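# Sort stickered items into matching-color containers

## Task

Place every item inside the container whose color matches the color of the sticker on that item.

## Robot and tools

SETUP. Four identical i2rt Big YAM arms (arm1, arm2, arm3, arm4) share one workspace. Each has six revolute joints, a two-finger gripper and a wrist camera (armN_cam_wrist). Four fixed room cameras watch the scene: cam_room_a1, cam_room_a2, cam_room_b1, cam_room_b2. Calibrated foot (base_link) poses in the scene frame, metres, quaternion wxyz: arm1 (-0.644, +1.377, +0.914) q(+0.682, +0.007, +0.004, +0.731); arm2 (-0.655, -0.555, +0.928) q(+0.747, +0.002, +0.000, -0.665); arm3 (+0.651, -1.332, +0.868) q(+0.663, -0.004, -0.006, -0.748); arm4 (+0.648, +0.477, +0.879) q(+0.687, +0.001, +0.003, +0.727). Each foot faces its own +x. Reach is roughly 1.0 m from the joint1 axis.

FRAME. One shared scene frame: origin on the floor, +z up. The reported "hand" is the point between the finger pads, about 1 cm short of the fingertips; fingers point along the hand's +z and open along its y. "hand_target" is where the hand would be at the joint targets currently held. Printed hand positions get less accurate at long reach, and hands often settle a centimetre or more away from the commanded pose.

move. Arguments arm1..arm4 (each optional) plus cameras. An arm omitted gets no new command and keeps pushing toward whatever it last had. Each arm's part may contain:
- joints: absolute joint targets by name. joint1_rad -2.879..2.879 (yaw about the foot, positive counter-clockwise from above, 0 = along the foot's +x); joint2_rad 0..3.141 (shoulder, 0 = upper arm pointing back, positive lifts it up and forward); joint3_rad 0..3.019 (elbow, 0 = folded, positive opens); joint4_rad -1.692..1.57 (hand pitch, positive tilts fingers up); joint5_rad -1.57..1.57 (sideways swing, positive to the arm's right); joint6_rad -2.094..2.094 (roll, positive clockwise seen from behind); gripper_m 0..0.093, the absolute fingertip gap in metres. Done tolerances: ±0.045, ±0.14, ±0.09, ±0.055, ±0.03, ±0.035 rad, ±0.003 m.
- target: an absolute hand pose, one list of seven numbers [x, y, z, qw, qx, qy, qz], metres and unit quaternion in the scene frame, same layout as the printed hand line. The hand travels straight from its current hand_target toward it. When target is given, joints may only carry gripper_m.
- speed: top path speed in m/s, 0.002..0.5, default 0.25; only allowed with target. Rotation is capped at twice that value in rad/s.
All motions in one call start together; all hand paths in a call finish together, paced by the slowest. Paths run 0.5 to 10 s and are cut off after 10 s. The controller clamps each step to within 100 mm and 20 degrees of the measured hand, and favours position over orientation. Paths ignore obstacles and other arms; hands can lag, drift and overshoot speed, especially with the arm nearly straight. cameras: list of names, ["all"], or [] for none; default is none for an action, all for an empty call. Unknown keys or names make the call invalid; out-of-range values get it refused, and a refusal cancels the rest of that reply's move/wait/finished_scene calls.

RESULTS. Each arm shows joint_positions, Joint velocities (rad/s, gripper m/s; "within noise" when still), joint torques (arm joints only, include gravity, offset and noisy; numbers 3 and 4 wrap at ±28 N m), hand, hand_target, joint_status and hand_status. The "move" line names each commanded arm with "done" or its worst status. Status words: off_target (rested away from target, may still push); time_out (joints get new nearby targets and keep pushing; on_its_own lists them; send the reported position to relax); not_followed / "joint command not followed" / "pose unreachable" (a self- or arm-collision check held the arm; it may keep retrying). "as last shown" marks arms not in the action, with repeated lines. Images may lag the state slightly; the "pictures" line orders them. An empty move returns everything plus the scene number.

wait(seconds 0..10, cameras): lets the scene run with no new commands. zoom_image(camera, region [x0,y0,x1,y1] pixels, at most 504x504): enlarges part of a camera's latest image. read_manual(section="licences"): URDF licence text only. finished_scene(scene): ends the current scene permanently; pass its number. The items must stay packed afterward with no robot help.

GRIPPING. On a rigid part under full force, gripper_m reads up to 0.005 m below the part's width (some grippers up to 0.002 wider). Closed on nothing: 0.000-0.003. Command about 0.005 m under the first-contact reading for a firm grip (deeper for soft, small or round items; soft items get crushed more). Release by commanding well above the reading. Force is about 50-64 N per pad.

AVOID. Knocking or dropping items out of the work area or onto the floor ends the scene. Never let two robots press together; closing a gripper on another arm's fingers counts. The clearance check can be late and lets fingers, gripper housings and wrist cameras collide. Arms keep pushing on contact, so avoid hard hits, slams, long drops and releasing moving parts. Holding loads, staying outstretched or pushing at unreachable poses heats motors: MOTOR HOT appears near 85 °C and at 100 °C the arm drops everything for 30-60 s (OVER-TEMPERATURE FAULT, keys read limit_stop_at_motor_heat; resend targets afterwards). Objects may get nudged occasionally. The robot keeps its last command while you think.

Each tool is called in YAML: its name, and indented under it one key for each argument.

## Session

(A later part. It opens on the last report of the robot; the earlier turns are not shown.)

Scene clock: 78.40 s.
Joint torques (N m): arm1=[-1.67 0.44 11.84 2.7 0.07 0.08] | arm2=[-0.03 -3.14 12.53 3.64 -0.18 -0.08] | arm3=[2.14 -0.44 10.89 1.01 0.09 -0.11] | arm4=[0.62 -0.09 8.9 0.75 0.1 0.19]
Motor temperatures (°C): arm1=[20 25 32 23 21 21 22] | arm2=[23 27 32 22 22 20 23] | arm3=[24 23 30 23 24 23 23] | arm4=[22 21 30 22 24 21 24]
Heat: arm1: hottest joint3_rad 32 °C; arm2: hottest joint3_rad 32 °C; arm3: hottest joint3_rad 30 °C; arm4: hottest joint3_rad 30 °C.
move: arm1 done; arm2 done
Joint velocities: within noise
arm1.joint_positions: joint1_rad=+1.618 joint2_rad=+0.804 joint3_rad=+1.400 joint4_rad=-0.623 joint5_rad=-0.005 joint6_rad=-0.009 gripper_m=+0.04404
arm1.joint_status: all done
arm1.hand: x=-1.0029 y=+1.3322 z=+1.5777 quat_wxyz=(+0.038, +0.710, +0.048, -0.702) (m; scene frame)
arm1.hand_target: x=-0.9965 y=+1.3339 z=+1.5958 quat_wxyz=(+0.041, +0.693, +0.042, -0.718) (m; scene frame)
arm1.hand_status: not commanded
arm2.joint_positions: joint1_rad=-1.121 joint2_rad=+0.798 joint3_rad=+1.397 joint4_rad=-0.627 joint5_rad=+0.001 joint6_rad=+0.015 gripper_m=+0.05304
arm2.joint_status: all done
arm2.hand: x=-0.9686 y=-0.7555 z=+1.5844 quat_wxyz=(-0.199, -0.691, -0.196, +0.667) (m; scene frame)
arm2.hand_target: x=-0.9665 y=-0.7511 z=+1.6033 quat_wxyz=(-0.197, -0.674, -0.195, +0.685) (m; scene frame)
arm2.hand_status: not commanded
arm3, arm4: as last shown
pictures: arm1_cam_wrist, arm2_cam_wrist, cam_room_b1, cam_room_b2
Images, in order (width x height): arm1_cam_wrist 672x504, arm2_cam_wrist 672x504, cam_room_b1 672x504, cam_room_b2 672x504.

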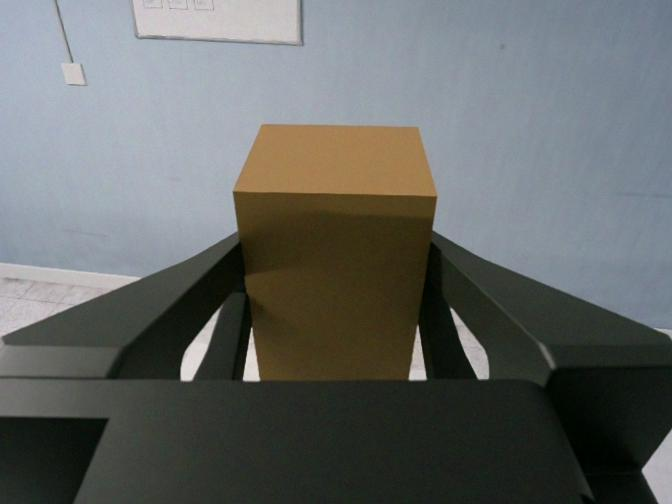

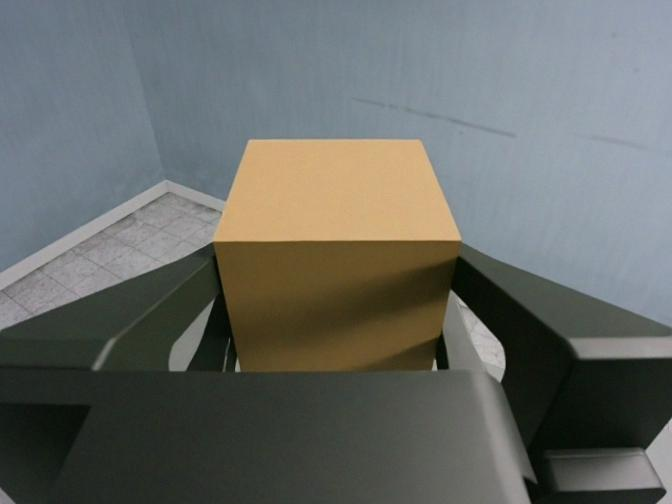

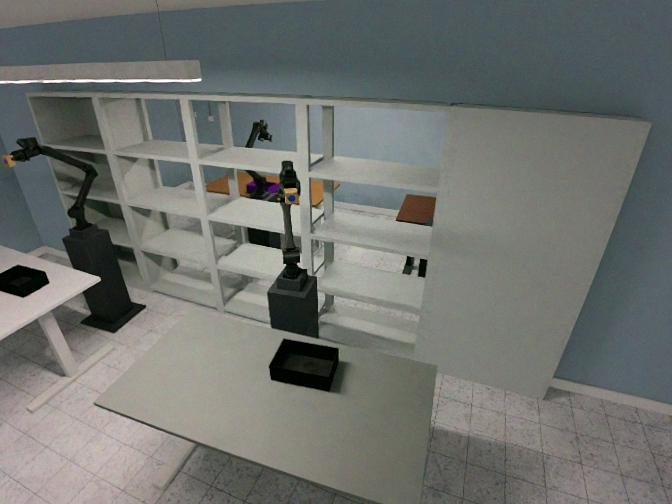

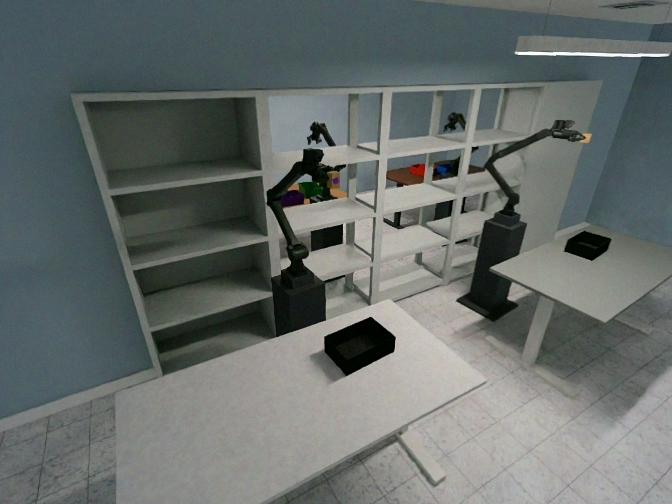

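move:
  arm1: {"joints":{"joint4_rad":-1.68}}
  arm2: {"joints":{"joint4_rad":-1.67}}

move:
  arm1: {"joints":{"joint1_rad":-0.5}}
  arm2: {"joints":{"joint1_rad":0.905,"joint6_rad":0}}

move:
  arm1: {"joints":{"joint1_rad":-2.27}}

move:
  arm1: {"target":[-0.36,1.14,1.14,0,0.290,0.957,0],"speed":0.25}
  arm2: {"target":[-0.36,-0.735,1.14,0,0.2714,0.9625,0],"speed":0.25}

move:
  arm1: {"target":[-0.06,0.95,1.11,0,0.290,0.957,0],"speed":0.25}
  arm2: {"target":[-0.06,-0.92,1.12,0,0.2714,0.9625,0],"speed":0.25}
  cameras: ["arm1_cam_wrist","arm2_cam_wrist","cam_room_a1","cam_room_a2"]

Scene clock: 89.20 s.
Joint torques (N m): arm1=[-1.96 0.32 11.38 1.01 0.06 0.13] | arm2=[-0.09 -2.26 11.78 1.24 -0.18 -0.08] | arm3=[1.96 -0.44 10.89 1.03 0.09 -0.11] | arm4=[0.44 -0.15 8.99 0.62 0.1 0.17]
Motor temperatures (°C): arm1=[20 25 33 23 21 21 22] | arm2=[23 26 33 22 22 20 24] | arm3=[24 23 30 23 24 23 23] | arm4=[22 21 31 22 24 21 24]
Heat: arm1: hottest joint3_rad 33 °C; arm2: hottest joint3_rad 33 °C; arm3: hottest joint3_rad 30 °C; arm4: hottest joint3_rad 31 °C.
move: arm1 done; arm2 done
Joint velocities: within noise
arm1.joint_positions: joint1_rad=+1.618 joint2_rad=+0.804 joint3_rad=+1.400 joint4_rad=-1.672 joint5_rad=-0.005 joint6_rad=-0.008 gripper_m=+0.04405
arm1.joint_status: all done
arm1.hand: x=-0.8768 y=+1.3478 z=+1.3642 quat_wxyz=(+0.014, +0.966, +0.061, -0.252) (m; scene frame)
arm1.hand_target: x=-0.8738 y=+1.3488 z=+1.3726 quat_wxyz=(+0.015, +0.964, +0.056, -0.259) (m; scene frame)
arm1.hand_status: not commanded
arm2.joint_positions: joint1_rad=-1.121 joint2_rad=+0.798 joint3_rad=+1.397 joint4_rad=-1.658 joint5_rad=+0.001 joint6_rad=+0.015 gripper_m=+0.05304
arm2.joint_status: all done
arm2.hand: x=-0.8613 y=-0.6867 z=+1.3755 quat_wxyz=(-0.071, -0.931, -0.264, +0.241) (m; scene frame)
arm2.hand_target: x=-0.8603 y=-0.6843 z=+1.3838 quat_wxyz=(-0.071, -0.929, -0.267, +0.246) (m; scene frame)
arm2.hand_status: not commanded
arm3, arm4: as last shown
pictures: none

Scene clock: 91.23 s.
Joint torques (N m): arm1=[-2.37 0.38 11.63 0.83 -0.04 0.08] | arm2=[1.08 -2.2 11.79 1.28 0.07 -0.07] | arm3=[2.08 -0.56 10.88 1.01 0.08 -0.11] | arm4=[1.14 -0.32 8.94 0.58 0.11 0.17]
Motor temperatures (°C): arm1=[20 25 33 23 21 21 22] | arm2=[23 26 33 22 22 20 24] | arm3=[24 23 30 23 24 23 23] | arm4=[22 21 31 22 24 21 24]
Heat: arm1: hottest joint3_rad 33 °C; arm2: hottest joint3_rad 33 °C; arm3: hottest joint3_rad 30 °C; arm4: hottest joint3_rad 31 °C.
move: arm1 done; arm2 done
Joint velocities: within noise
arm1.joint_positions: joint1_rad=-0.493 joint2_rad=+0.804 joint3_rad=+1.400 joint4_rad=-1.672 joint5_rad=-0.003 joint6_rad=-0.007 gripper_m=+0.04401
arm1.joint_status: all done
arm1.hand: x=-0.5374 y=+1.5965 z=+1.3595 quat_wxyz=(-0.200, +0.528, -0.814, -0.139) (m; scene frame)
arm1.hand_target: x=-0.5372 y=+1.5932 z=+1.3680 quat_wxyz=(-0.206, +0.521, -0.816, -0.143) (m; scene frame)
arm1.hand_status: not commanded
arm2.joint_positions: joint1_rad=+0.900 joint2_rad=+0.798 joint3_rad=+1.397 joint4_rad=-1.658 joint5_rad=-0.004 joint6_rad=+0.013 gripper_m=+0.05304
arm2.joint_status: all done
arm2.hand: x=-0.4490 y=-0.6843 z=+1.3763 quat_wxyz=(-0.245, -0.270, -0.929, +0.064) (m; scene frame)
arm2.hand_target: x=-0.4504 y=-0.6825 z=+1.3846 quat_wxyz=(-0.249, -0.262, -0.930, +0.067) (m; scene frame)
arm2.hand_status: not commanded
arm3, arm4: as last shown
pictures: none

Scene clock: 93.10 s.
Joint torques (N m): arm1=[-2.2 0.79 11.44 1.1 -0.02 0.08] | arm2=[1.14 -2.08 11.78 1.29 0.06 -0.07] | arm3=[1.9 -0.5 10.86 1.01 0.09 -0.11] | arm4=[0.21 -0.38 9.03 0.65 0.11 0.17]
Motor temperatures (°C): arm1=[20 25 33 23 21 21 22] | arm2=[23 26 33 22 22 20 24] | arm3=[24 23 31 23 24 23 23] | arm4=[22 21 31 22 24 21 24]
Heat: arm1: hottest joint3_rad 33 °C; arm2: hottest joint3_rad 33 °C; arm3: hottest joint3_rad 31 °C; arm4: hottest joint3_rad 31 °C.
move: arm1 done
Joint velocities: within noise
arm1.joint_positions: joint1_rad=-2.263 joint2_rad=+0.804 joint3_rad=+1.400 joint4_rad=-1.672 joint5_rad=-0.003 joint6_rad=-0.006 gripper_m=+0.04397
arm1.joint_status: all done
arm1.hand: x=-0.4406 y=+1.2349 z=+1.3571 quat_wxyz=(-0.226, -0.294, -0.926, +0.076) (m; scene frame)
arm1.hand_target: x=-0.4436 y=+1.2355 z=+1.3656 quat_wxyz=(-0.233, -0.299, -0.922, +0.077) (m; scene frame)
arm1.hand_status: not commanded
arm2, arm3, arm4: as last shown
pictures: none

Scene clock: 94.73 s.
Joint torques (N m): arm1=[-2.67 -8.64 11.33 0.65 0.12 -0.1] | arm2=[1.44 -10.81 10.3 1.14 0.15 0.02] | arm3=[2.08 -0.5 10.88 1.01 0.09 -0.12] | arm4=[0.44 -0.56 8.92 0.8 0.1 0.17]
Motor temperatures (°C): arm1=[20 25 33 23 21 21 22] | arm2=[23 26 33 22 22 20 24] | arm3=[24 23 31 23 24 23 23] | arm4=[22 21 31 22 24 21 24]
Heat: arm1: hottest joint3_rad 33 °C; arm2: hottest joint3_rad 33 °C; arm3: hottest joint3_rad 31 °C; arm4: hottest joint3_rad 31 °C.
move: arm1 off_target; arm2 done
Joint velocities: within noise
arm1.joint_positions: joint1_rad=-2.332 joint2_rad=+1.306 joint3_rad=+1.192 joint4_rad=-1.476 joint5_rad=-0.010 joint6_rad=-0.107 gripper_m=+0.04397
arm1.joint_status: not commanded
arm1.hand: x=-0.3603 y=+1.1459 z=+1.1312 quat_wxyz=(+0.015, -0.289, -0.957, -0.007) (m; scene frame)
arm1.hand_target: x=-0.3601 y=+1.1402 z=+1.1399 quat_wxyz=(+0.000, -0.290, -0.957, +0.000) (m; scene frame)
arm1.hand_status: off_target (0.011 m and 1.9 deg from the pose sent, 0.250 m and 27.6 deg at the start)
arm2.joint_positions: joint1_rad=+0.903 joint2_rad=+1.255 joint3_rad=+1.118 joint4_rad=-1.447 joint5_rad=+0.000 joint6_rad=+0.013 gripper_m=+0.05304
arm2.joint_status: not commanded
arm2.hand: x=-0.3626 y=-0.7362 z=+1.1393 quat_wxyz=(+0.006, -0.278, -0.961, -0.004) (m; scene frame)
arm2.hand_target: x=-0.3600 y=-0.7350 z=+1.1399 quat_wxyz=(+0.000, -0.271, -0.962, +0.000) (m; scene frame)
arm2.hand_status: done (0.003 m and 1.2 deg from the pose sent, 0.257 m and 29.3 deg at the start)
arm3, arm4: as last shown
pictures: none

Scene clock: 97.00 s.
Joint torques (N m): arm1=[-1.55 -20.6 16.35 0.13 0.08 0.15] | arm2=[1.14 -23.65 15.77 0.21 0.15 -0.03] | arm3=[2.08 -0.38 10.89 1.05 0.09 -0.11] | arm4=[0.26 -0.26 8.98 0.64 0.11 0.18]
Motor temperatures (°C): arm1=[20 25 33 23 21 21 22] | arm2=[23 26 33 22 22 20 24] | arm3=[24 23 31 23 24 23 23] | arm4=[22 21 31 22 24 21 24]
Heat: arm1: hottest joint3_rad 33 °C; arm2: hottest joint3_rad 33 °C; arm3: hottest joint3_rad 31 °C; arm4: hottest joint3_rad 31 °C.
move: arm1 off_target; arm2 off_target
Joint velocities: within noise
arm1.joint_positions: joint1_rad=-2.284 joint2_rad=+2.290 joint3_rad=+2.445 joint4_rad=-1.686 joint5_rad=-0.009 joint6_rad=-0.054 gripper_m=+0.04397
arm1.joint_status: not commanded
arm1.hand: x=-0.0730 y=+0.9514 z=+1.0857 quat_wxyz=(-0.012, -0.291, -0.957, +0.004) (m; scene frame)
arm1.hand_target: x=-0.0616 y=+0.9512 z=+1.1096 quat_wxyz=(-0.037, -0.290, -0.956, +0.013) (m; scene frame)
arm1.hand_status: off_target (0.028 m and 1.5 deg from the pose sent, 0.359 m and 1.9 deg at the start; a joint's target at an end of its range on 27 of 68 steps)
arm2.joint_positions: joint1_rad=+0.903 joint2_rad=+2.221 joint3_rad=+2.325 joint4_rad=-1.670 joint5_rad=+0.000 joint6_rad=+0.013 gripper_m=+0.05304
arm2.joint_status: not commanded
arm2.hand: x=-0.0708 y=-0.9152 z=+1.1107 quat_wxyz=(-0.003, -0.278, -0.961, -0.001) (m; scene frame)
arm2.hand_target: x=-0.0609 y=-0.9194 z=+1.1197 quat_wxyz=(-0.016, -0.272, -0.962, +0.004) (m; scene frame)
arm2.hand_status: off_target (0.015 m and 0.9 deg from the pose sent, 0.355 m and 1.1 deg at the start; a joint's target at an end of its range on 23 of 68 steps)
arm3, arm4: as last shown
pictures: arm1_cam_wrist, arm2_cam_wrist, cam_room_a1, cam_room_a2
Images, in order (width x height): arm1_cam_wrist 672x504, arm2_cam_wrist 672x504, cam_room_a1 672x504, cam_room_a2 672x504.

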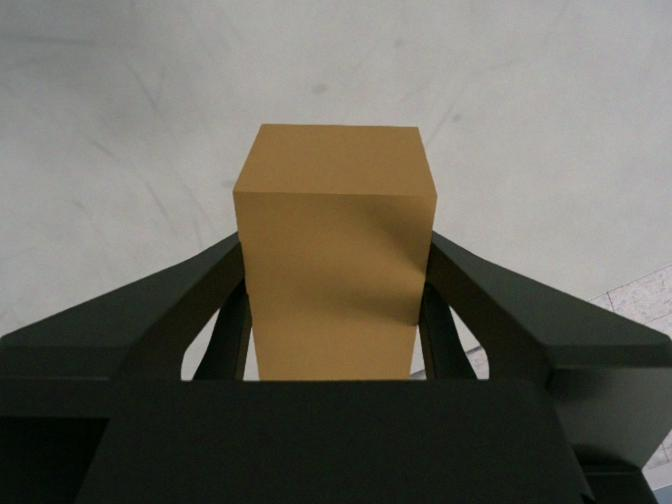

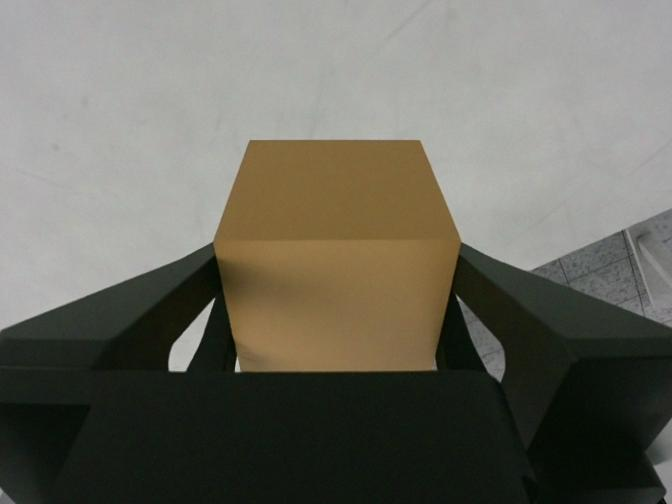

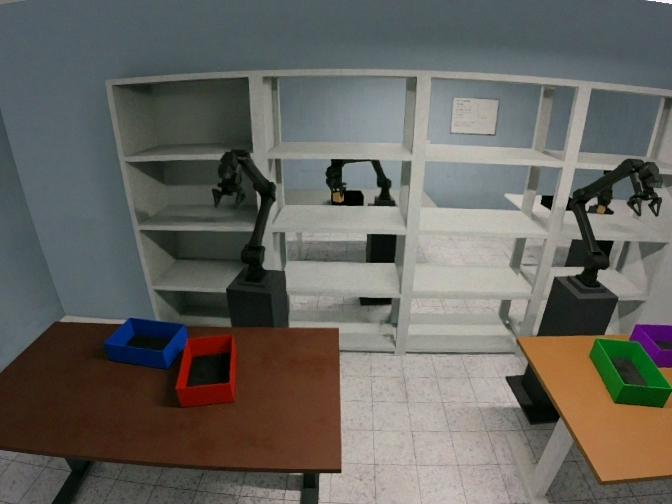

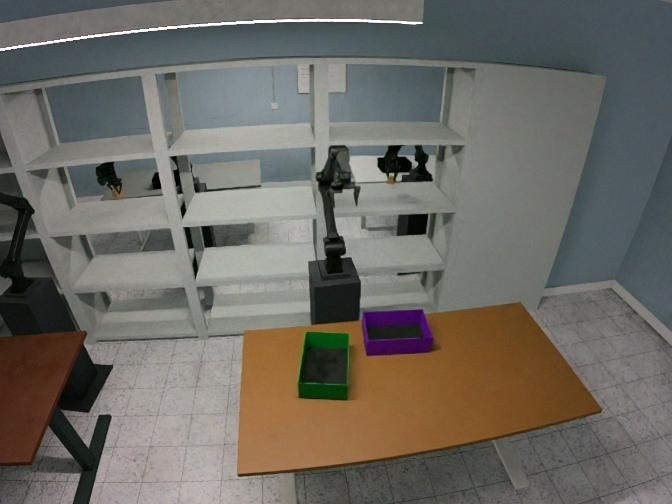

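move:
  arm1: {"target":[-0.055,0.948,1.025,0,0.290,0.957,0],"speed":0.1}
  arm2: {"target":[-0.053,-0.92,1.025,0,0.2714,0.9625,0],"speed":0.1}
  arm4: {"joints":{"joint1_rad":0.92}}
  arm3: {"joints":{"joint1_rad":-1.976}}

move:
  arm1: {"target":[-0.055,0.948,1.007,0,0.290,0.957,0],"speed":0.06}
  arm2: {"target":[-0.053,-0.92,1.005,0,0.2714,0.9625,0],"speed":0.06}

move:
  arm1: {"target":[-0.055,0.948,0.993,0,0.290,0.957,0],"speed":0.05}
  arm2: {"target":[-0.053,-0.92,0.99,0,0.2714,0.9625,0],"speed":0.05}

move:
  arm1: {"target":[-0.055,0.948,0.985,0,0.290,0.957,0],"speed":0.05}
  arm2: {"target":[-0.053,-0.92,0.978,0,0.2714,0.9625,0],"speed":0.05}
  cameras: ["arm1_cam_wrist","arm2_cam_wrist"]

Scene clock: 106.50 s.
Joint torques (N m): arm1=[-0.91 -20.78 11.1 0.9 0.08 0.14] | arm2=[1.44 -23.47 10.19 1.29 0.16 0] | arm3=[0.5 -0.62 10.96 1.06 -0.06 -0.1] | arm4=[1.26 -1.03 8.92 0.79 0.1 0.15]
Motor temperatures (°C): arm1=[20 25 34 23 21 21 22] | arm2=[23 26 34 22 22 20 24] | arm3=[24 23 31 23 24 23 23] | arm4=[22 21 31 22 24 21 24]
Heat: arm1: hottest joint3_rad 34 °C; arm2: hottest joint3_rad 34 °C; arm3: hottest joint3_rad 31 °C; arm4: hottest joint3_rad 31 °C.
move: arm1 done; arm2 off_target; arm3 done; arm4 done
Joint velocities: within noise
arm1.joint_positions: joint1_rad=-2.284 joint2_rad=+2.371 joint3_rad=+2.439 joint4_rad=-1.635 joint5_rad=-0.009 joint6_rad=-0.052 gripper_m=+0.04397
arm1.joint_status: not commanded
arm1.hand: x=-0.0633 y=+0.9439 z=+1.0274 quat_wxyz=(+0.005, -0.292, -0.956, -0.002) (m; scene frame)
arm1.hand_target: x=-0.0552 y=+0.9482 z=+1.0251 quat_wxyz=(+0.000, -0.290, -0.957, +0.000) (m; scene frame)
arm1.hand_status: done (0.010 m and 0.6 deg from the pose sent, 0.063 m and 1.5 deg at the start)
arm2.joint_positions: joint1_rad=+0.903 joint2_rad=+2.260 joint3_rad=+2.227 joint4_rad=-1.517 joint5_rad=+0.000 joint6_rad=+0.013 gripper_m=+0.05304
arm2.joint_status: not commanded
arm2.hand: x=-0.0571 y=-0.9233 z=+1.0470 quat_wxyz=(-0.011, -0.278, -0.960, +0.001) (m; scene frame)
arm2.hand_target: x=-0.0536 y=-0.9197 z=+1.0253 quat_wxyz=(+0.000, -0.271, -0.962, +0.000) (m; scene frame)
arm2.hand_status: off_target (0.023 m and 1.5 deg from the pose sent, 0.088 m and 0.9 deg at the start)
arm3.joint_positions: joint1_rad=-1.965 joint2_rad=+0.706 joint3_rad=+1.369 joint4_rad=-1.492 joint5_rad=+0.002 joint6_rad=+0.005 gripper_m=+0.09402
arm3.joint_status: all done
arm3.hand: x=+0.4365 y=-1.2030 z=+1.3456 quat_wxyz=(+0.086, -0.901, +0.243, +0.348) (m; scene frame)
arm3.hand_target: x=+0.4423 y=-1.2035 z=+1.3601 quat_wxyz=(+0.092, -0.896, +0.243, +0.361) (m; scene frame)
arm3.hand_status: not commanded
arm4.joint_positions: joint1_rad=+0.916 joint2_rad=+0.708 joint3_rad=+1.383 joint4_rad=-1.488 joint5_rad=-0.001 joint6_rad=-0.012 gripper_m=+0.09402
arm4.joint_status: all done
arm4.hand: x=+0.4463 y=+0.6183 z=+1.3666 quat_wxyz=(-0.109, +0.889, -0.269, -0.355) (m; scene frame)
arm4.hand_target: x=+0.4509 y=+0.6144 z=+1.3743 quat_wxyz=(-0.108, +0.885, -0.272, -0.361) (m; scene frame)
arm4.hand_status: not commanded
pictures: none

Scene clock: 107.47 s.
Joint torques (N m): arm1=[-1.26 -20.19 8.66 1.44 0.1 0.08] | arm2=[1.38 -23.06 9.77 1.37 0.15 0] | arm3=[0.56 -0.79 10.92 1.03 -0.06 -0.11] | arm4=[0.97 -0.79 8.91 0.62 0.13 0.16]
Motor temperatures (°C): arm1=[20 25 34 23 21 21 22] | arm2=[23 26 33 22 22 20 24] | arm3=[24 23 31 23 24 23 23] | arm4=[22 21 31 22 24 21 24]
Heat: arm1: hottest joint3_rad 34 °C; arm2: hottest joint3_rad 33 °C; arm3: hottest joint3_rad 31 °C; arm4: hottest joint3_rad 31 °C.
move: arm1 off_target; arm2 off_target
Joint velocities: within noise
arm1.joint_positions: joint1_rad=-2.284 joint2_rad=+2.364 joint3_rad=+2.411 joint4_rad=-1.600 joint5_rad=-0.009 joint6_rad=-0.052 gripper_m=+0.04397
arm1.joint_status: not commanded
arm1.hand: x=-0.0612 y=+0.9423 z=+1.0220 quat_wxyz=(-0.003, -0.292, -0.956, +0.000) (m; scene frame)
arm1.hand_target: x=-0.0554 y=+0.9482 z=+1.0071 quat_wxyz=(+0.000, -0.290, -0.957, +0.000) (m; scene frame)
arm1.hand_status: off_target (0.017 m and 0.4 deg from the pose sent, 0.022 m and 0.6 deg at the start)
arm2.joint_positions: joint1_rad=+0.903 joint2_rad=+2.261 joint3_rad=+2.190 joint4_rad=-1.471 joint5_rad=+0.000 joint6_rad=+0.013 gripper_m=+0.05304
arm2.joint_status: not commanded
arm2.hand: x=-0.0559 y=-0.9240 z=+1.0327 quat_wxyz=(-0.015, -0.278, -0.960, +0.002) (m; scene frame)
arm2.hand_target: x=-0.0538 y=-0.9195 z=+1.0053 quat_wxyz=(+0.000, -0.271, -0.962, +0.000) (m; scene frame)
arm2.hand_status: off_target (0.028 m and 1.9 deg from the pose sent, 0.042 m and 1.5 deg at the start)
arm3, arm4: as last shown
pictures: none

Scene clock: 108.43 s.
Joint torques (N m): arm1=[-0.44 -19.6 8.31 1.62 0.11 0.11] | arm2=[1.55 -22.48 7.88 2.45 -0.01 0.01] | arm3=[0.56 -0.91 10.96 1.02 -0.07 -0.11] | arm4=[0.97 -0.91 8.92 0.73 0.14 0.15]
Motor temperatures (°C): arm1=[20 25 34 23 21 21 22] | arm2=[23 26 33 22 22 20 24] | arm3=[24 23 31 23 24 23 23] | arm4=[22 21 31 22 24 21 24]
Heat: arm1: hottest joint3_rad 34 °C; arm2: hottest joint3_rad 33 °C; arm3: hottest joint3_rad 31 °C; arm4: hottest joint3_rad 31 °C.
move: arm1 off_target; arm2 off_target
Joint velocities: within noise
arm1.joint_positions: joint1_rad=-2.284 joint2_rad=+2.345 joint3_rad=+2.376 joint4_rad=-1.569 joint5_rad=-0.009 joint6_rad=-0.052 gripper_m=+0.04397
arm1.joint_status: not commanded
arm1.hand: x=-0.0614 y=+0.9424 z=+1.0218 quat_wxyz=(-0.010, -0.292, -0.956, +0.003) (m; scene frame)
arm1.hand_target: x=-0.0559 y=+0.9486 z=+0.9935 quat_wxyz=(+0.000, -0.290, -0.957, +0.000) (m; scene frame)
arm1.hand_status: off_target (0.030 m and 1.2 deg from the pose sent, 0.030 m and 0.4 deg at the start)
arm2.joint_positions: joint1_rad=+0.903 joint2_rad=+2.260 joint3_rad=+2.182 joint4_rad=-1.462 joint5_rad=+0.003 joint6_rad=+0.013 gripper_m=+0.05304
arm2.joint_status: not commanded
arm2.hand: x=-0.0562 y=-0.9245 z=+1.0299 quat_wxyz=(-0.015, -0.278, -0.960, +0.004) (m; scene frame)
arm2.hand_target: x=-0.0547 y=-0.9190 z=+0.9909 quat_wxyz=(+0.000, -0.271, -0.962, +0.000) (m; scene frame)
arm2.hand_status: off_target (0.040 m and 1.9 deg from the pose sent, 0.043 m and 1.9 deg at the start)
arm3, arm4: as last shown
pictures: none

Scene clock: 109.40 s.
Joint torques (N m): arm1=[-0.97 -18.26 7.99 1.85 0.11 0.1] | arm2=[1.38 -21.07 7.51 2.71 -0.04 0.01] | arm3=[0.5 -0.79 10.93 1.03 -0.06 -0.11] | arm4=[0.85 -0.44 8.94 0.68 0.1 0.17]
Motor temperatures (°C): arm1=[20 25 34 23 21 21 22] | arm2=[23 26 33 22 22 20 24] | arm3=[24 23 31 23 24 23 23] | arm4=[22 21 31 22 24 21 24]
Heat: arm1: hottest joint3_rad 34 °C; arm2: hottest joint3_rad 33 °C; arm3: hottest joint3_rad 31 °C; arm4: hottest joint3_rad 31 °C.
move: arm1 off_target; arm2 off_target
Joint velocities: within noise
arm1.joint_positions: joint1_rad=-2.284 joint2_rad=+2.335 joint3_rad=+2.357 joint4_rad=-1.551 joint5_rad=-0.009 joint6_rad=-0.052 gripper_m=+0.04397
arm1.joint_status: not commanded
arm1.hand: x=-0.0615 y=+0.9425 z=+1.0216 quat_wxyz=(-0.013, -0.292, -0.956, +0.004) (m; scene frame)
arm1.hand_target: x=-0.0564 y=+0.9489 z=+0.9857 quat_wxyz=(+0.000, -0.290, -0.957, +0.000) (m; scene frame)
arm1.hand_status: off_target (0.038 m and 1.6 deg from the pose sent, 0.038 m and 1.1 deg at the start)
arm2.joint_positions: joint1_rad=+0.903 joint2_rad=+2.248 joint3_rad=+2.161 joint4_rad=-1.440 joint5_rad=+0.004 joint6_rad=+0.013 gripper_m=+0.05304
arm2.joint_status: not commanded
arm2.hand: x=-0.0566 y=-0.9245 z=+1.0297 quat_wxyz=(-0.020, -0.278, -0.960, +0.006) (m; scene frame)
arm2.hand_target: x=-0.0558 y=-0.9184 z=+0.9795 quat_wxyz=(+0.000, -0.271, -0.962, +0.000) (m; scene frame)
arm2.hand_status: off_target (0.052 m and 2.6 deg from the pose sent, 0.052 m and 1.9 deg at the start)
arm3, arm4: as last shown
pictures: arm1_cam_wrist, arm2_cam_wrist
Images, in order (width x height): arm1_cam_wrist 672x504, arm2_cam_wrist 672x504.

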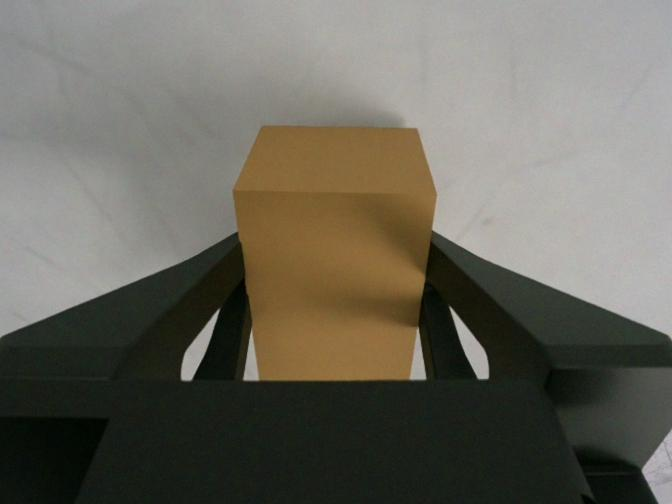

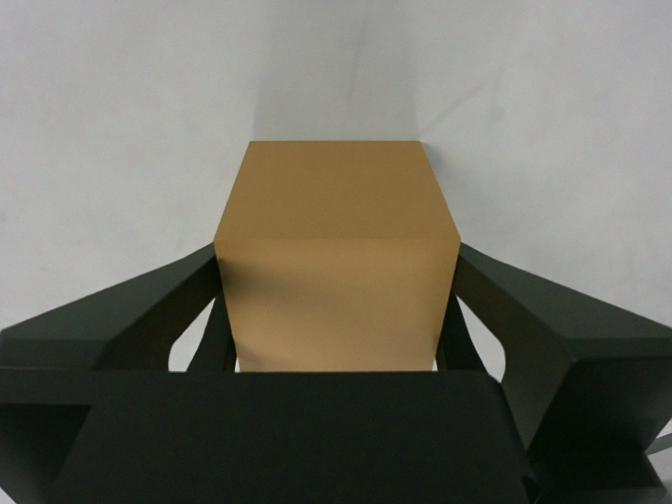

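Both in contact. Ease, release, retreat.

move:
  arm1: {"target":[-0.058,0.947,1.007,0,0.290,0.957,0],"speed":0.06}
  arm2: {"target":[-0.055,-0.921,1.012,0,0.2714,0.9625,0],"speed":0.06}

move:
  arm1: {"joints":{"gripper_m":0.093}}
  arm2: {"joints":{"gripper_m":0.093}}

move:
  arm1: {"target":[-0.063,0.947,1.12,0,0.290,0.957,0],"speed":0.12}
  arm2: {"target":[-0.06,-0.918,1.13,0,0.2714,0.9625,0],"speed":0.12}
  arm4: {"target":[0.30,0.71,1.2,-0.1,0.8986,-0.2748,-0.3271],"speed":0.25}
  arm3: {"target":[0.30,-1.13,1.2,-0.0888,0.9075,-0.244,-0.3303],"speed":0.25}

move:
  arm1: {"target":[-0.38,1.15,1.15,0,0.290,0.957,0],"speed":0.25}
  arm2: {"target":[-0.38,-0.73,1.15,0,0.2714,0.9625,0],"speed":0.25}

move:
  arm4: {"target":[0.0,0.915,1.12,-0.1,0.8986,-0.2748,-0.3271],"speed":0.22}
  arm3: {"target":[0.015,-0.965,1.14,-0.0888,0.9075,-0.244,-0.3303],"speed":0.22}
  cameras: ["arm3_cam_wrist","arm4_cam_wrist","cam_room_a1","cam_room_b1"]

Scene clock: 123.13 s.
Joint torques (N m): arm1=[-1.38 -19.37 12.22 0.05 0.11 0.09] | arm2=[1.26 -22.01 12.89 -0.01 -0.05 -0.01] | arm3=[0.5 -0.85 10.93 1.03 -0.06 -0.1] | arm4=[0.73 -0.44 8.92 0.76 0.11 0.14]
Motor temperatures (°C): arm1=[20 26 33 23 21 21 22] | arm2=[23 27 32 22 22 20 24] | arm3=[24 23 31 23 24 23 23] | arm4=[22 21 31 22 24 21 24]
Heat: arm1: hottest joint3_rad 33 °C; arm2: hottest joint3_rad 32 °C; arm3: hottest joint3_rad 31 °C; arm4: hottest joint3_rad 31 °C.
move: arm1 off_target; arm2 off_target
Joint velocities: within noise
arm1.joint_positions: joint1_rad=-2.284 joint2_rad=+2.332 joint3_rad=+2.355 joint4_rad=-1.552 joint5_rad=-0.009 joint6_rad=-0.052 gripper_m=+0.04397
arm1.joint_status: not commanded
arm1.hand: x=-0.0621 y=+0.9429 z=+1.0223 quat_wxyz=(-0.013, -0.292, -0.956, +0.004) (m; scene frame)
arm1.hand_target: x=-0.0584 y=+0.9472 z=+1.0070 quat_wxyz=(+0.000, -0.290, -0.957, +0.000) (m; scene frame)
arm1.hand_status: off_target (0.016 m and 1.6 deg from the pose sent, 0.016 m and 1.6 deg at the start)
arm2.joint_positions: joint1_rad=+0.903 joint2_rad=+2.245 joint3_rad=+2.158 joint4_rad=-1.447 joint5_rad=+0.004 joint6_rad=+0.013 gripper_m=+0.05304
arm2.joint_status: not commanded
arm2.hand: x=-0.0585 y=-0.9233 z=+1.0311 quat_wxyz=(-0.018, -0.278, -0.960, +0.005) (m; scene frame)
arm2.hand_target: x=-0.0555 y=-0.9206 z=+1.0121 quat_wxyz=(-0.001, -0.271, -0.962, +0.000) (m; scene frame)
arm2.hand_status: off_target (0.020 m and 2.3 deg from the pose sent, 0.018 m and 2.6 deg at the start)
arm3, arm4: as last shown
pictures: none

Scene clock: 123.77 s.
Joint torques (N m): arm1=[-1.26 -20.37 12.19 0.02 0.1 0.02] | arm2=[1.14 -22.48 12.86 0.24 -0.05 -0.03] | arm3=[0.56 -0.62 10.97 1.02 -0.07 -0.11] | arm4=[1.26 -0.79 8.95 0.69 0.11 0.17]
Motor temperatures (°C): arm1=[20 26 33 23 21 21 22] | arm2=[23 27 32 22 22 20 24] | arm3=[24 23 31 23 24 23 23] | arm4=[22 21 32 22 24 21 24]
Heat: arm1: hottest joint3_rad 33 °C; arm2: hottest joint3_rad 32 °C; arm3: hottest joint3_rad 31 °C; arm4: hottest joint3_rad 32 °C.
move: arm1 done; arm2 done
Joint velocities: within noise
arm1.joint_positions: joint1_rad=-2.284 joint2_rad=+2.351 joint3_rad=+2.355 joint4_rad=-1.556 joint5_rad=-0.009 joint6_rad=-0.051 gripper_m=+0.09297
arm1.joint_status: all done
arm1.hand: x=-0.0634 y=+0.9438 z=+1.0090 quat_wxyz=(-0.002, -0.292, -0.956, +0.000) (m; scene frame)
arm1.hand_target: x=-0.0584 y=+0.9471 z=+1.0071 quat_wxyz=(+0.000, -0.290, -0.957, +0.000) (m; scene frame)
arm1.hand_status: not commanded
arm2.joint_positions: joint1_rad=+0.903 joint2_rad=+2.250 joint3_rad=+2.158 joint4_rad=-1.454 joint5_rad=+0.004 joint6_rad=+0.013 gripper_m=+0.09294
arm2.joint_status: all done
arm2.hand: x=-0.0601 y=-0.9223 z=+1.0277 quat_wxyz=(-0.012, -0.278, -0.960, +0.004) (m; scene frame)
arm2.hand_target: x=-0.0555 y=-0.9206 z=+1.0120 quat_wxyz=(-0.001, -0.271, -0.962, +0.000) (m; scene frame)
arm2.hand_status: not commanded
arm3, arm4: as last shown
pictures: none

Scene clock: 125.47 s.
Joint torques (N m): arm1=[-1.9 -22.07 15.31 0.21 0.09 0.04] | arm2=[1.26 -27.22 14.93 0.16 -0.04 -0.01] | arm3=[2.32 -7.24 9.77 1.92 0.12 0.01] | arm4=[1.32 -7.82 9.74 1.63 0.21 0.14]
Motor temperatures (°C): arm1=[20 26 33 23 21 21 22] | arm2=[23 27 32 22 22 20 24] | arm3=[24 23 31 23 24 23 23] | arm4=[22 21 32 22 24 21 24]
Heat: arm1: hottest joint3_rad 33 °C; arm2: hottest joint3_rad 32 °C; arm3: hottest joint3_rad 31 °C; arm4: hottest joint3_rad 32 °C.
move: arm1 off_target; arm2 off_target; arm3 done; arm4 done
Joint velocities: within noise
arm1.joint_positions: joint1_rad=-2.284 joint2_rad=+2.295 joint3_rad=+2.455 joint4_rad=-1.686 joint5_rad=-0.009 joint6_rad=-0.051 gripper_m=+0.09297
arm1.joint_status: not commanded
arm1.hand: x=-0.0712 y=+0.9503 z=+1.0861 quat_wxyz=(-0.015, -0.292, -0.956, +0.004) (m; scene frame)
arm1.hand_target: x=-0.0648 y=+0.9482 z=+1.1194 quat_wxyz=(-0.044, -0.290, -0.956, +0.016) (m; scene frame)
arm1.hand_status: off_target (0.035 m and 1.8 deg from the pose sent, 0.111 m and 0.3 deg at the start; a joint's target at an end of its range on 35 of 51 steps)
arm2.joint_positions: joint1_rad=+0.903 joint2_rad=+2.244 joint3_rad=+2.332 joint4_rad=-1.670 joint5_rad=+0.004 joint6_rad=+0.013 gripper_m=+0.09294
arm2.joint_status: not commanded
arm2.hand: x=-0.0691 y=-0.9171 z=+1.0977 quat_wxyz=(+0.006, -0.278, -0.961, -0.001) (m; scene frame)
arm2.hand_target: x=-0.0615 y=-0.9170 z=+1.1294 quat_wxyz=(-0.022, -0.271, -0.962, +0.006) (m; scene frame)
arm2.hand_status: off_target (0.034 m and 1.1 deg from the pose sent, 0.102 m and 1.6 deg at the start; a joint's target at an end of its range on 27 of 51 steps)
arm3.joint_positions: joint1_rad=-1.965 joint2_rad=+0.971 joint3_rad=+1.081 joint4_rad=-0.996 joint5_rad=+0.022 joint6_rad=+0.005 gripper_m=+0.09402
arm3.joint_status: not commanded
arm3.hand: x=+0.3041 y=-1.1262 z=+1.1956 quat_wxyz=(+0.089, -0.910, +0.248, +0.320) (m; scene frame)
arm3.hand_target: x=+0.3000 y=-1.1299 z=+1.2001 quat_wxyz=(+0.089, -0.907, +0.244, +0.330) (m; scene frame)
arm3.hand_status: done (0.007 m and 1.3 deg from the pose sent, 0.212 m and 2.2 deg at the start)
arm4.joint_positions: joint1_rad=+0.928 joint2_rad=+1.017 joint3_rad=+1.065 joint4_rad=-0.953 joint5_rad=+0.010 joint6_rad=-0.006 gripper_m=+0.09402
arm4.joint_status: not commanded
arm4.hand: x=+0.3048 y=+0.7101 z=+1.1918 quat_wxyz=(-0.098, +0.904, -0.273, -0.313) (m; scene frame)
arm4.hand_target: x=+0.3002 y=+0.7100 z=+1.2000 quat_wxyz=(-0.100, +0.899, -0.275, -0.327) (m; scene frame)
arm4.hand_status: done (0.010 m and 1.8 deg from the pose sent, 0.240 m and 3.6 deg at the start)
pictures: none

Scene clock: 127.60 s.
Joint torques (N m): arm1=[-2.84 -6.36 10.58 0.23 0.06 -0.02] | arm2=[0.09 -8.88 9.69 0.36 -0.05 -0.08] | arm3=[2.2 -7.06 9.78 1.95 0.11 0] | arm4=[1.55 -7.24 9.78 1.52 0.19 0.16]
Motor temperatures (°C): arm1=[20 26 33 23 21 21 22] | arm2=[23 27 32 22 22 20 24] | arm3=[24 23 31 23 24 23 23] | arm4=[22 21 32 22 24 21 24]
Heat: arm1: hottest joint3_rad 33 °C; arm2: hottest joint3_rad 32 °C; arm3: hottest joint3_rad 31 °C; arm4: hottest joint3_rad 32 °C.
move: arm1 done; arm2 done
Joint velocities: within noise
arm1.joint_positions: joint1_rad=-2.350 joint2_rad=+1.231 joint3_rad=+1.174 joint4_rad=-1.493 joint5_rad=-0.009 joint6_rad=-0.123 gripper_m=+0.09297
arm1.joint_status: not commanded
arm1.hand: x=-0.3769 y=+1.1519 z=+1.1496 quat_wxyz=(-0.003, -0.289, -0.957, +0.001) (m; scene frame)
arm1.hand_target: x=-0.3800 y=+1.1501 z=+1.1500 quat_wxyz=(+0.000, -0.290, -0.957, +0.000) (m; scene frame)
arm1.hand_status: done (0.004 m and 0.4 deg from the pose sent, 0.373 m and 1.8 deg at the start)
arm2.joint_positions: joint1_rad=+0.903 joint2_rad=+1.189 joint3_rad=+1.108 joint4_rad=-1.462 joint5_rad=+0.004 joint6_rad=+0.005 gripper_m=+0.09294
arm2.joint_status: not commanded
arm2.hand: x=-0.3738 y=-0.7303 z=+1.1563 quat_wxyz=(-0.013, -0.274, -0.962, +0.004) (m; scene frame)
arm2.hand_target: x=-0.3799 y=-0.7299 z=+1.1502 quat_wxyz=(+0.000, -0.271, -0.962, +0.000) (m; scene frame)
arm2.hand_status: done (0.009 m and 1.6 deg from the pose sent, 0.367 m and 1.1 deg at the start)
arm3, arm4: as last shown
pictures: none

Scene clock: 130.07 s.
Joint torques (N m): arm1=[-2.43 -6.01 10.66 0.27 -0.01 -0.01] | arm2=[-0.03 -8.88 9.66 0.39 -0.06 -0.08] | arm3=[1.44 -21.07 14.6 0.91 -0.07 -0.11] | arm4=[0.85 -22.89 13.29 0.64 -0.01 0.08]
Motor temperatures (°C): arm1=[20 26 33 23 21 21 22] | arm2=[23 27 32 22 22 20 24] | arm3=[24 23 31 23 24 23 23] | arm4=[22 22 32 22 24 21 24]
Heat: arm1: hottest joint3_rad 33 °C; arm2: hottest joint3_rad 32 °C; arm3: hottest joint3_rad 31 °C; arm4: hottest joint3_rad 32 °C.
move: arm3 off_target; arm4 off_target
Joint velocities: within noise
arm1, arm2: as last shown
arm3.joint_positions: joint1_rad=-1.965 joint2_rad=+1.832 joint3_rad=+1.753 joint4_rad=-0.828 joint5_rad=+0.018 joint6_rad=+0.005 gripper_m=+0.09402
arm3.joint_status: not commanded
arm3.hand: x=+0.0269 y=-0.9712 z=+1.1146 quat_wxyz=(+0.084, -0.914, +0.248, +0.310) (m; scene frame)
arm3.hand_target: x=+0.0163 y=-0.9657 z=+1.1401 quat_wxyz=(+0.089, -0.907, +0.244, +0.331) (m; scene frame)
arm3.hand_status: off_target (0.029 m and 2.5 deg from the pose sent, 0.336 m and 1.3 deg at the start)
arm4.joint_positions: joint1_rad=+0.928 joint2_rad=+1.980 joint3_rad=+1.895 joint4_rad=-0.815 joint5_rad=+0.009 joint6_rad=-0.006 gripper_m=+0.09402
arm4.joint_status: not commanded
arm4.hand: x=+0.0093 y=+0.9058 z=+1.1048 quat_wxyz=(-0.098, +0.904, -0.273, -0.315) (m; scene frame)
arm4.hand_target: x=+0.0010 y=+0.9146 z=+1.1201 quat_wxyz=(-0.100, +0.898, -0.275, -0.328) (m; scene frame)
arm4.hand_status: off_target (0.020 m and 1.5 deg from the pose sent, 0.374 m and 1.8 deg at the start)
pictures: arm3_cam_wrist, arm4_cam_wrist, cam_room_a1, cam_room_b1
Images, in order (width x height): arm3_cam_wrist 672x504, arm4_cam_wrist 672x504, cam_room_a1 672x504, cam_room_b1 672x504.

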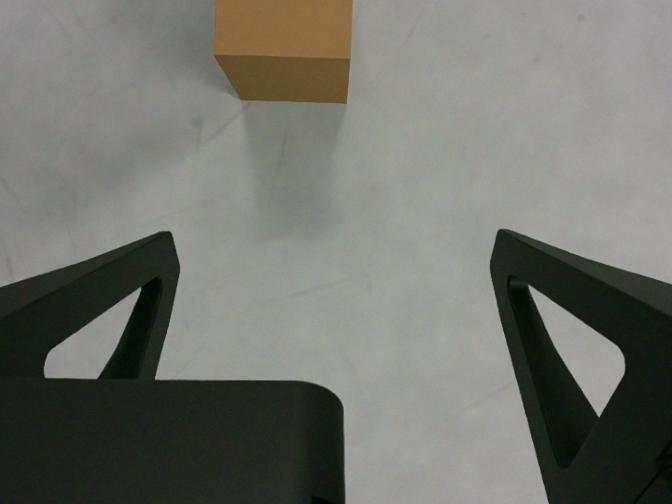

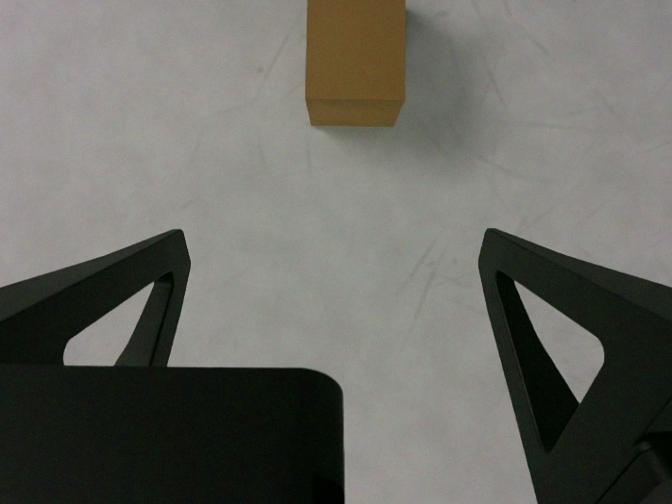

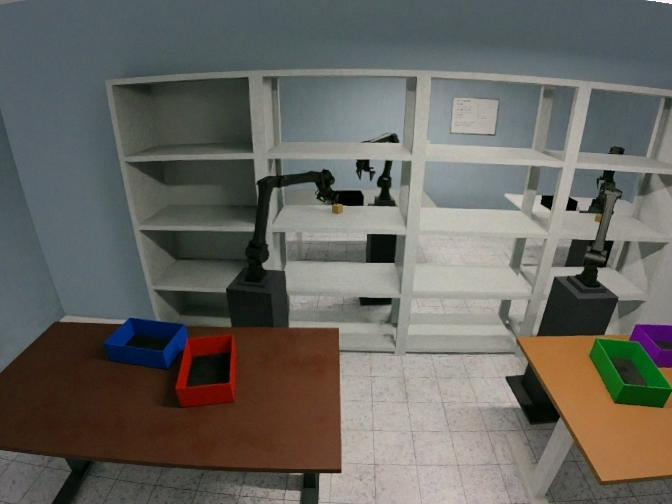

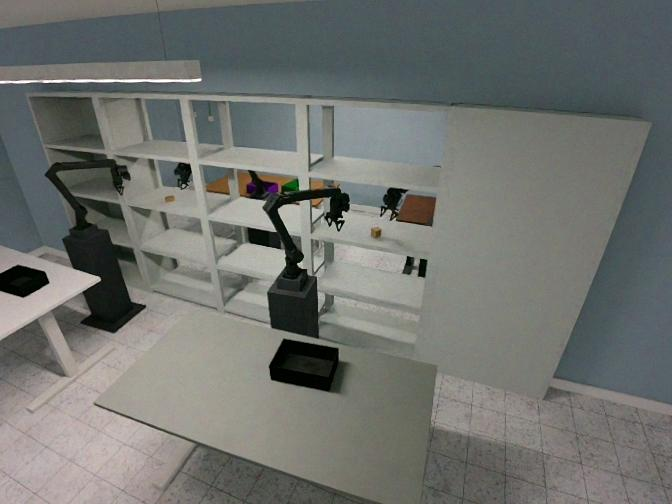

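move:
  arm4: {"target":[-0.060,0.970,1.05,-0.1,0.8986,-0.2748,-0.3271],"speed":0.13}
  arm3: {"target":[-0.056,-0.943,1.085,-0.0888,0.9075,-0.244,-0.3303],"speed":0.13}
  cameras: ["arm3_cam_wrist","arm4_cam_wrist"]

Scene clock: 139.37 s.
Joint torques (N m): arm1=[-2.96 -6.07 10.69 0.36 0.03 -0.07] | arm2=[-0.09 -8.82 9.65 0.34 -0.06 -0.08] | arm3=[2.32 -23.53 14.58 1.66 0.12 0.02] | arm4=[0.26 -25.93 13.18 0.57 -0.07 -0.06]
Motor temperatures (°C): arm1=[20 26 32 23 21 21 22] | arm2=[23 26 32 22 22 20 24] | arm3=[24 24 31 23 24 23 23] | arm4=[22 22 33 22 24 21 24]
Heat: arm1: hottest joint3_rad 32 °C; arm2: hottest joint3_rad 32 °C; arm3: hottest joint3_rad 31 °C; arm4: hottest joint3_rad 33 °C.
move: arm3 off_target; arm4 off_target
Joint velocities: within noise
arm1, arm2: as last shown
arm3.joint_positions: joint1_rad=-1.956 joint2_rad=+2.048 joint3_rad=+1.954 joint4_rad=-0.824 joint5_rad=+0.027 joint6_rad=+0.010 gripper_m=+0.09402
arm3.joint_status: not commanded
arm3.hand: x=-0.0354 y=-0.9432 z=+1.0642 quat_wxyz=(+0.085, -0.915, +0.248, +0.306) (m; scene frame)
arm3.hand_target: x=-0.0544 y=-0.9440 z=+1.0852 quat_wxyz=(+0.089, -0.907, +0.244, +0.331) (m; scene frame)
arm3.hand_status: off_target (0.029 m and 3.0 deg from the pose sent, 0.092 m and 2.5 deg at the start)
arm4.joint_positions: joint1_rad=+0.913 joint2_rad=+2.258 joint3_rad=+2.192 joint4_rad=-0.825 joint5_rad=-0.001 joint6_rad=-0.006 gripper_m=+0.09402
arm4.joint_status: not commanded
arm4.hand: x=-0.0536 y=+0.9599 z=+1.0434 quat_wxyz=(-0.097, +0.901, -0.277, -0.320) (m; scene frame)
arm4.hand_target: x=-0.0593 y=+0.9694 z=+1.0500 quat_wxyz=(-0.100, +0.898, -0.275, -0.328) (m; scene frame)
arm4.hand_status: off_target (0.014 m and 0.9 deg from the pose sent, 0.109 m and 1.5 deg at the start)
pictures: arm3_cam_wrist, arm4_cam_wrist
Images, in order (width x height): arm3_cam_wrist 672x504, arm4_cam_wrist 672x504.

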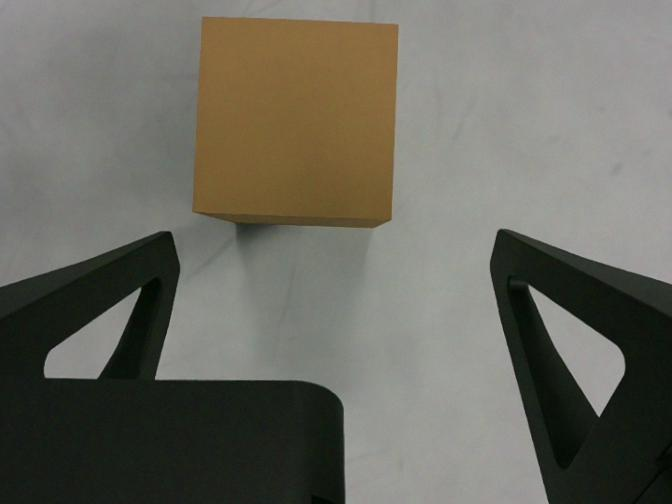

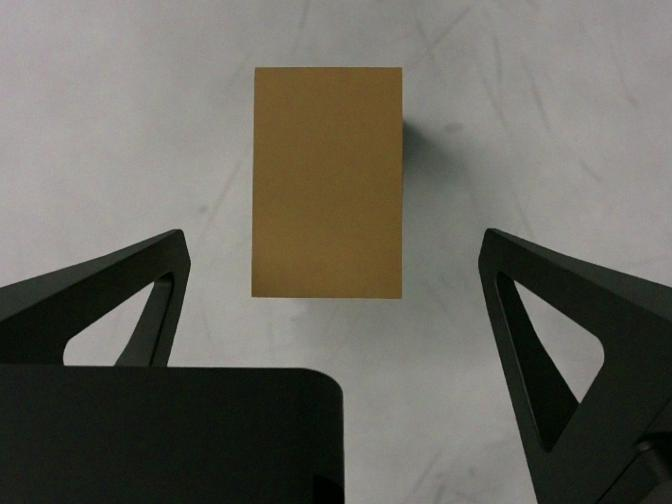

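move:
  arm4: {"target":[-0.080,0.983,0.988,-0.1,0.8986,-0.2748,-0.3271],"speed":0.09}
  arm3: {"target":[-0.092,-0.935,1.046,-0.0949,0.9028,-0.2609,-0.3284],"speed":0.09}
  cameras: ["arm3_cam_wrist","arm4_cam_wrist"]

Scene clock: 146.13 s.
Joint torques (N m): arm1=[-3.14 -5.95 10.56 0.2 0.03 -0.02] | arm2=[0.09 -8.82 9.66 0.4 -0.06 -0.08] | arm3=[2.55 -24.7 14.57 1.73 0.16 0.02] | arm4=[0.26 -24 12.26 1.5 -0.03 -0.02]
Motor temperatures (°C): arm1=[20 26 32 23 21 21 22] | arm2=[23 26 32 22 22 20 23] | arm3=[24 24 32 23 24 23 23] | arm4=[22 24 34 22 24 21 24]
Heat: arm1: hottest joint3_rad 32 °C; arm2: hottest joint3_rad 32 °C; arm3: hottest joint3_rad 32 °C; arm4: hottest joint3_rad 34 °C.
move: arm3 off_target; arm4 off_target
Joint velocities: within noise
arm1, arm2: as last shown
arm3.joint_positions: joint1_rad=-1.938 joint2_rad=+2.171 joint3_rad=+2.068 joint4_rad=-0.812 joint5_rad=+0.063 joint6_rad=+0.054 gripper_m=+0.09401
arm3.joint_status: not commanded
arm3.hand: x=-0.0707 y=-0.9337 z=+1.0301 quat_wxyz=(+0.092, -0.910, +0.265, +0.305) (m; scene frame)
arm3.hand_target: x=-0.0904 y=-0.9360 z=+1.0464 quat_wxyz=(+0.095, -0.903, +0.261, +0.329) (m; scene frame)
arm3.hand_status: off_target (0.027 m and 2.8 deg from the pose sent, 0.060 m and 3.5 deg at the start)
arm4.joint_positions: joint1_rad=+0.914 joint2_rad=+2.332 joint3_rad=+2.239 joint4_rad=-0.777 joint5_rad=-0.002 joint6_rad=-0.008 gripper_m=+0.09400
arm4.joint_status: not commanded
arm4.hand: x=-0.0715 y=+0.9705 z=+1.0137 quat_wxyz=(-0.100, +0.898, -0.274, -0.330) (m; scene frame)
arm4.hand_target: x=-0.0779 y=+0.9816 z=+0.9883 quat_wxyz=(-0.100, +0.898, -0.275, -0.328) (m; scene frame)
arm4.hand_status: off_target (0.030 m and 0.3 deg from the pose sent, 0.066 m and 0.9 deg at the start)
pictures: arm3_cam_wrist, arm4_cam_wrist
Images, in order (width x height): arm3_cam_wrist 672x504, arm4_cam_wrist 672x504.

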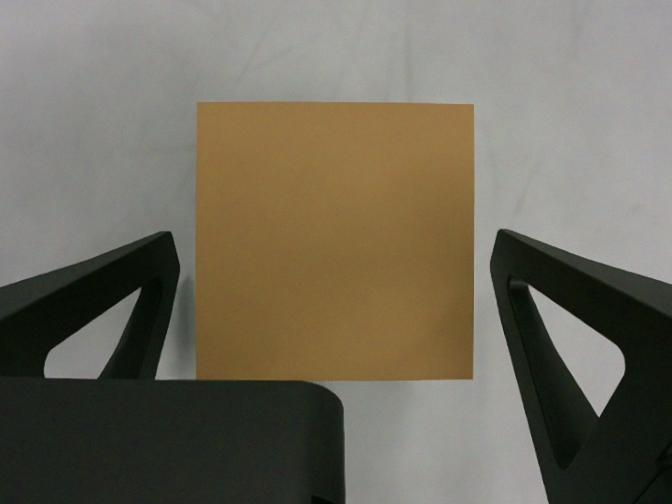

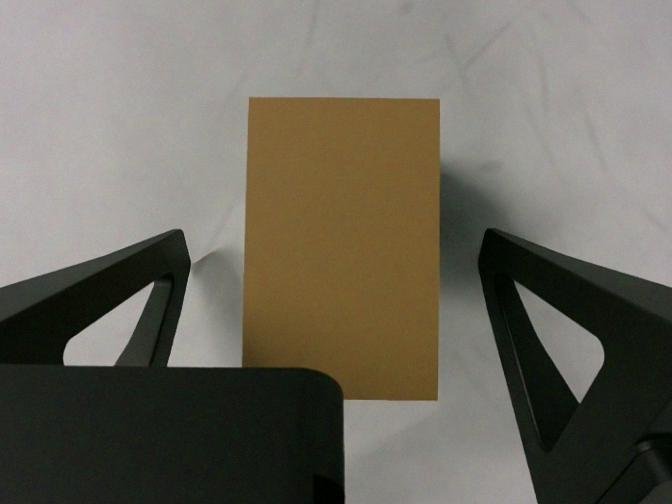

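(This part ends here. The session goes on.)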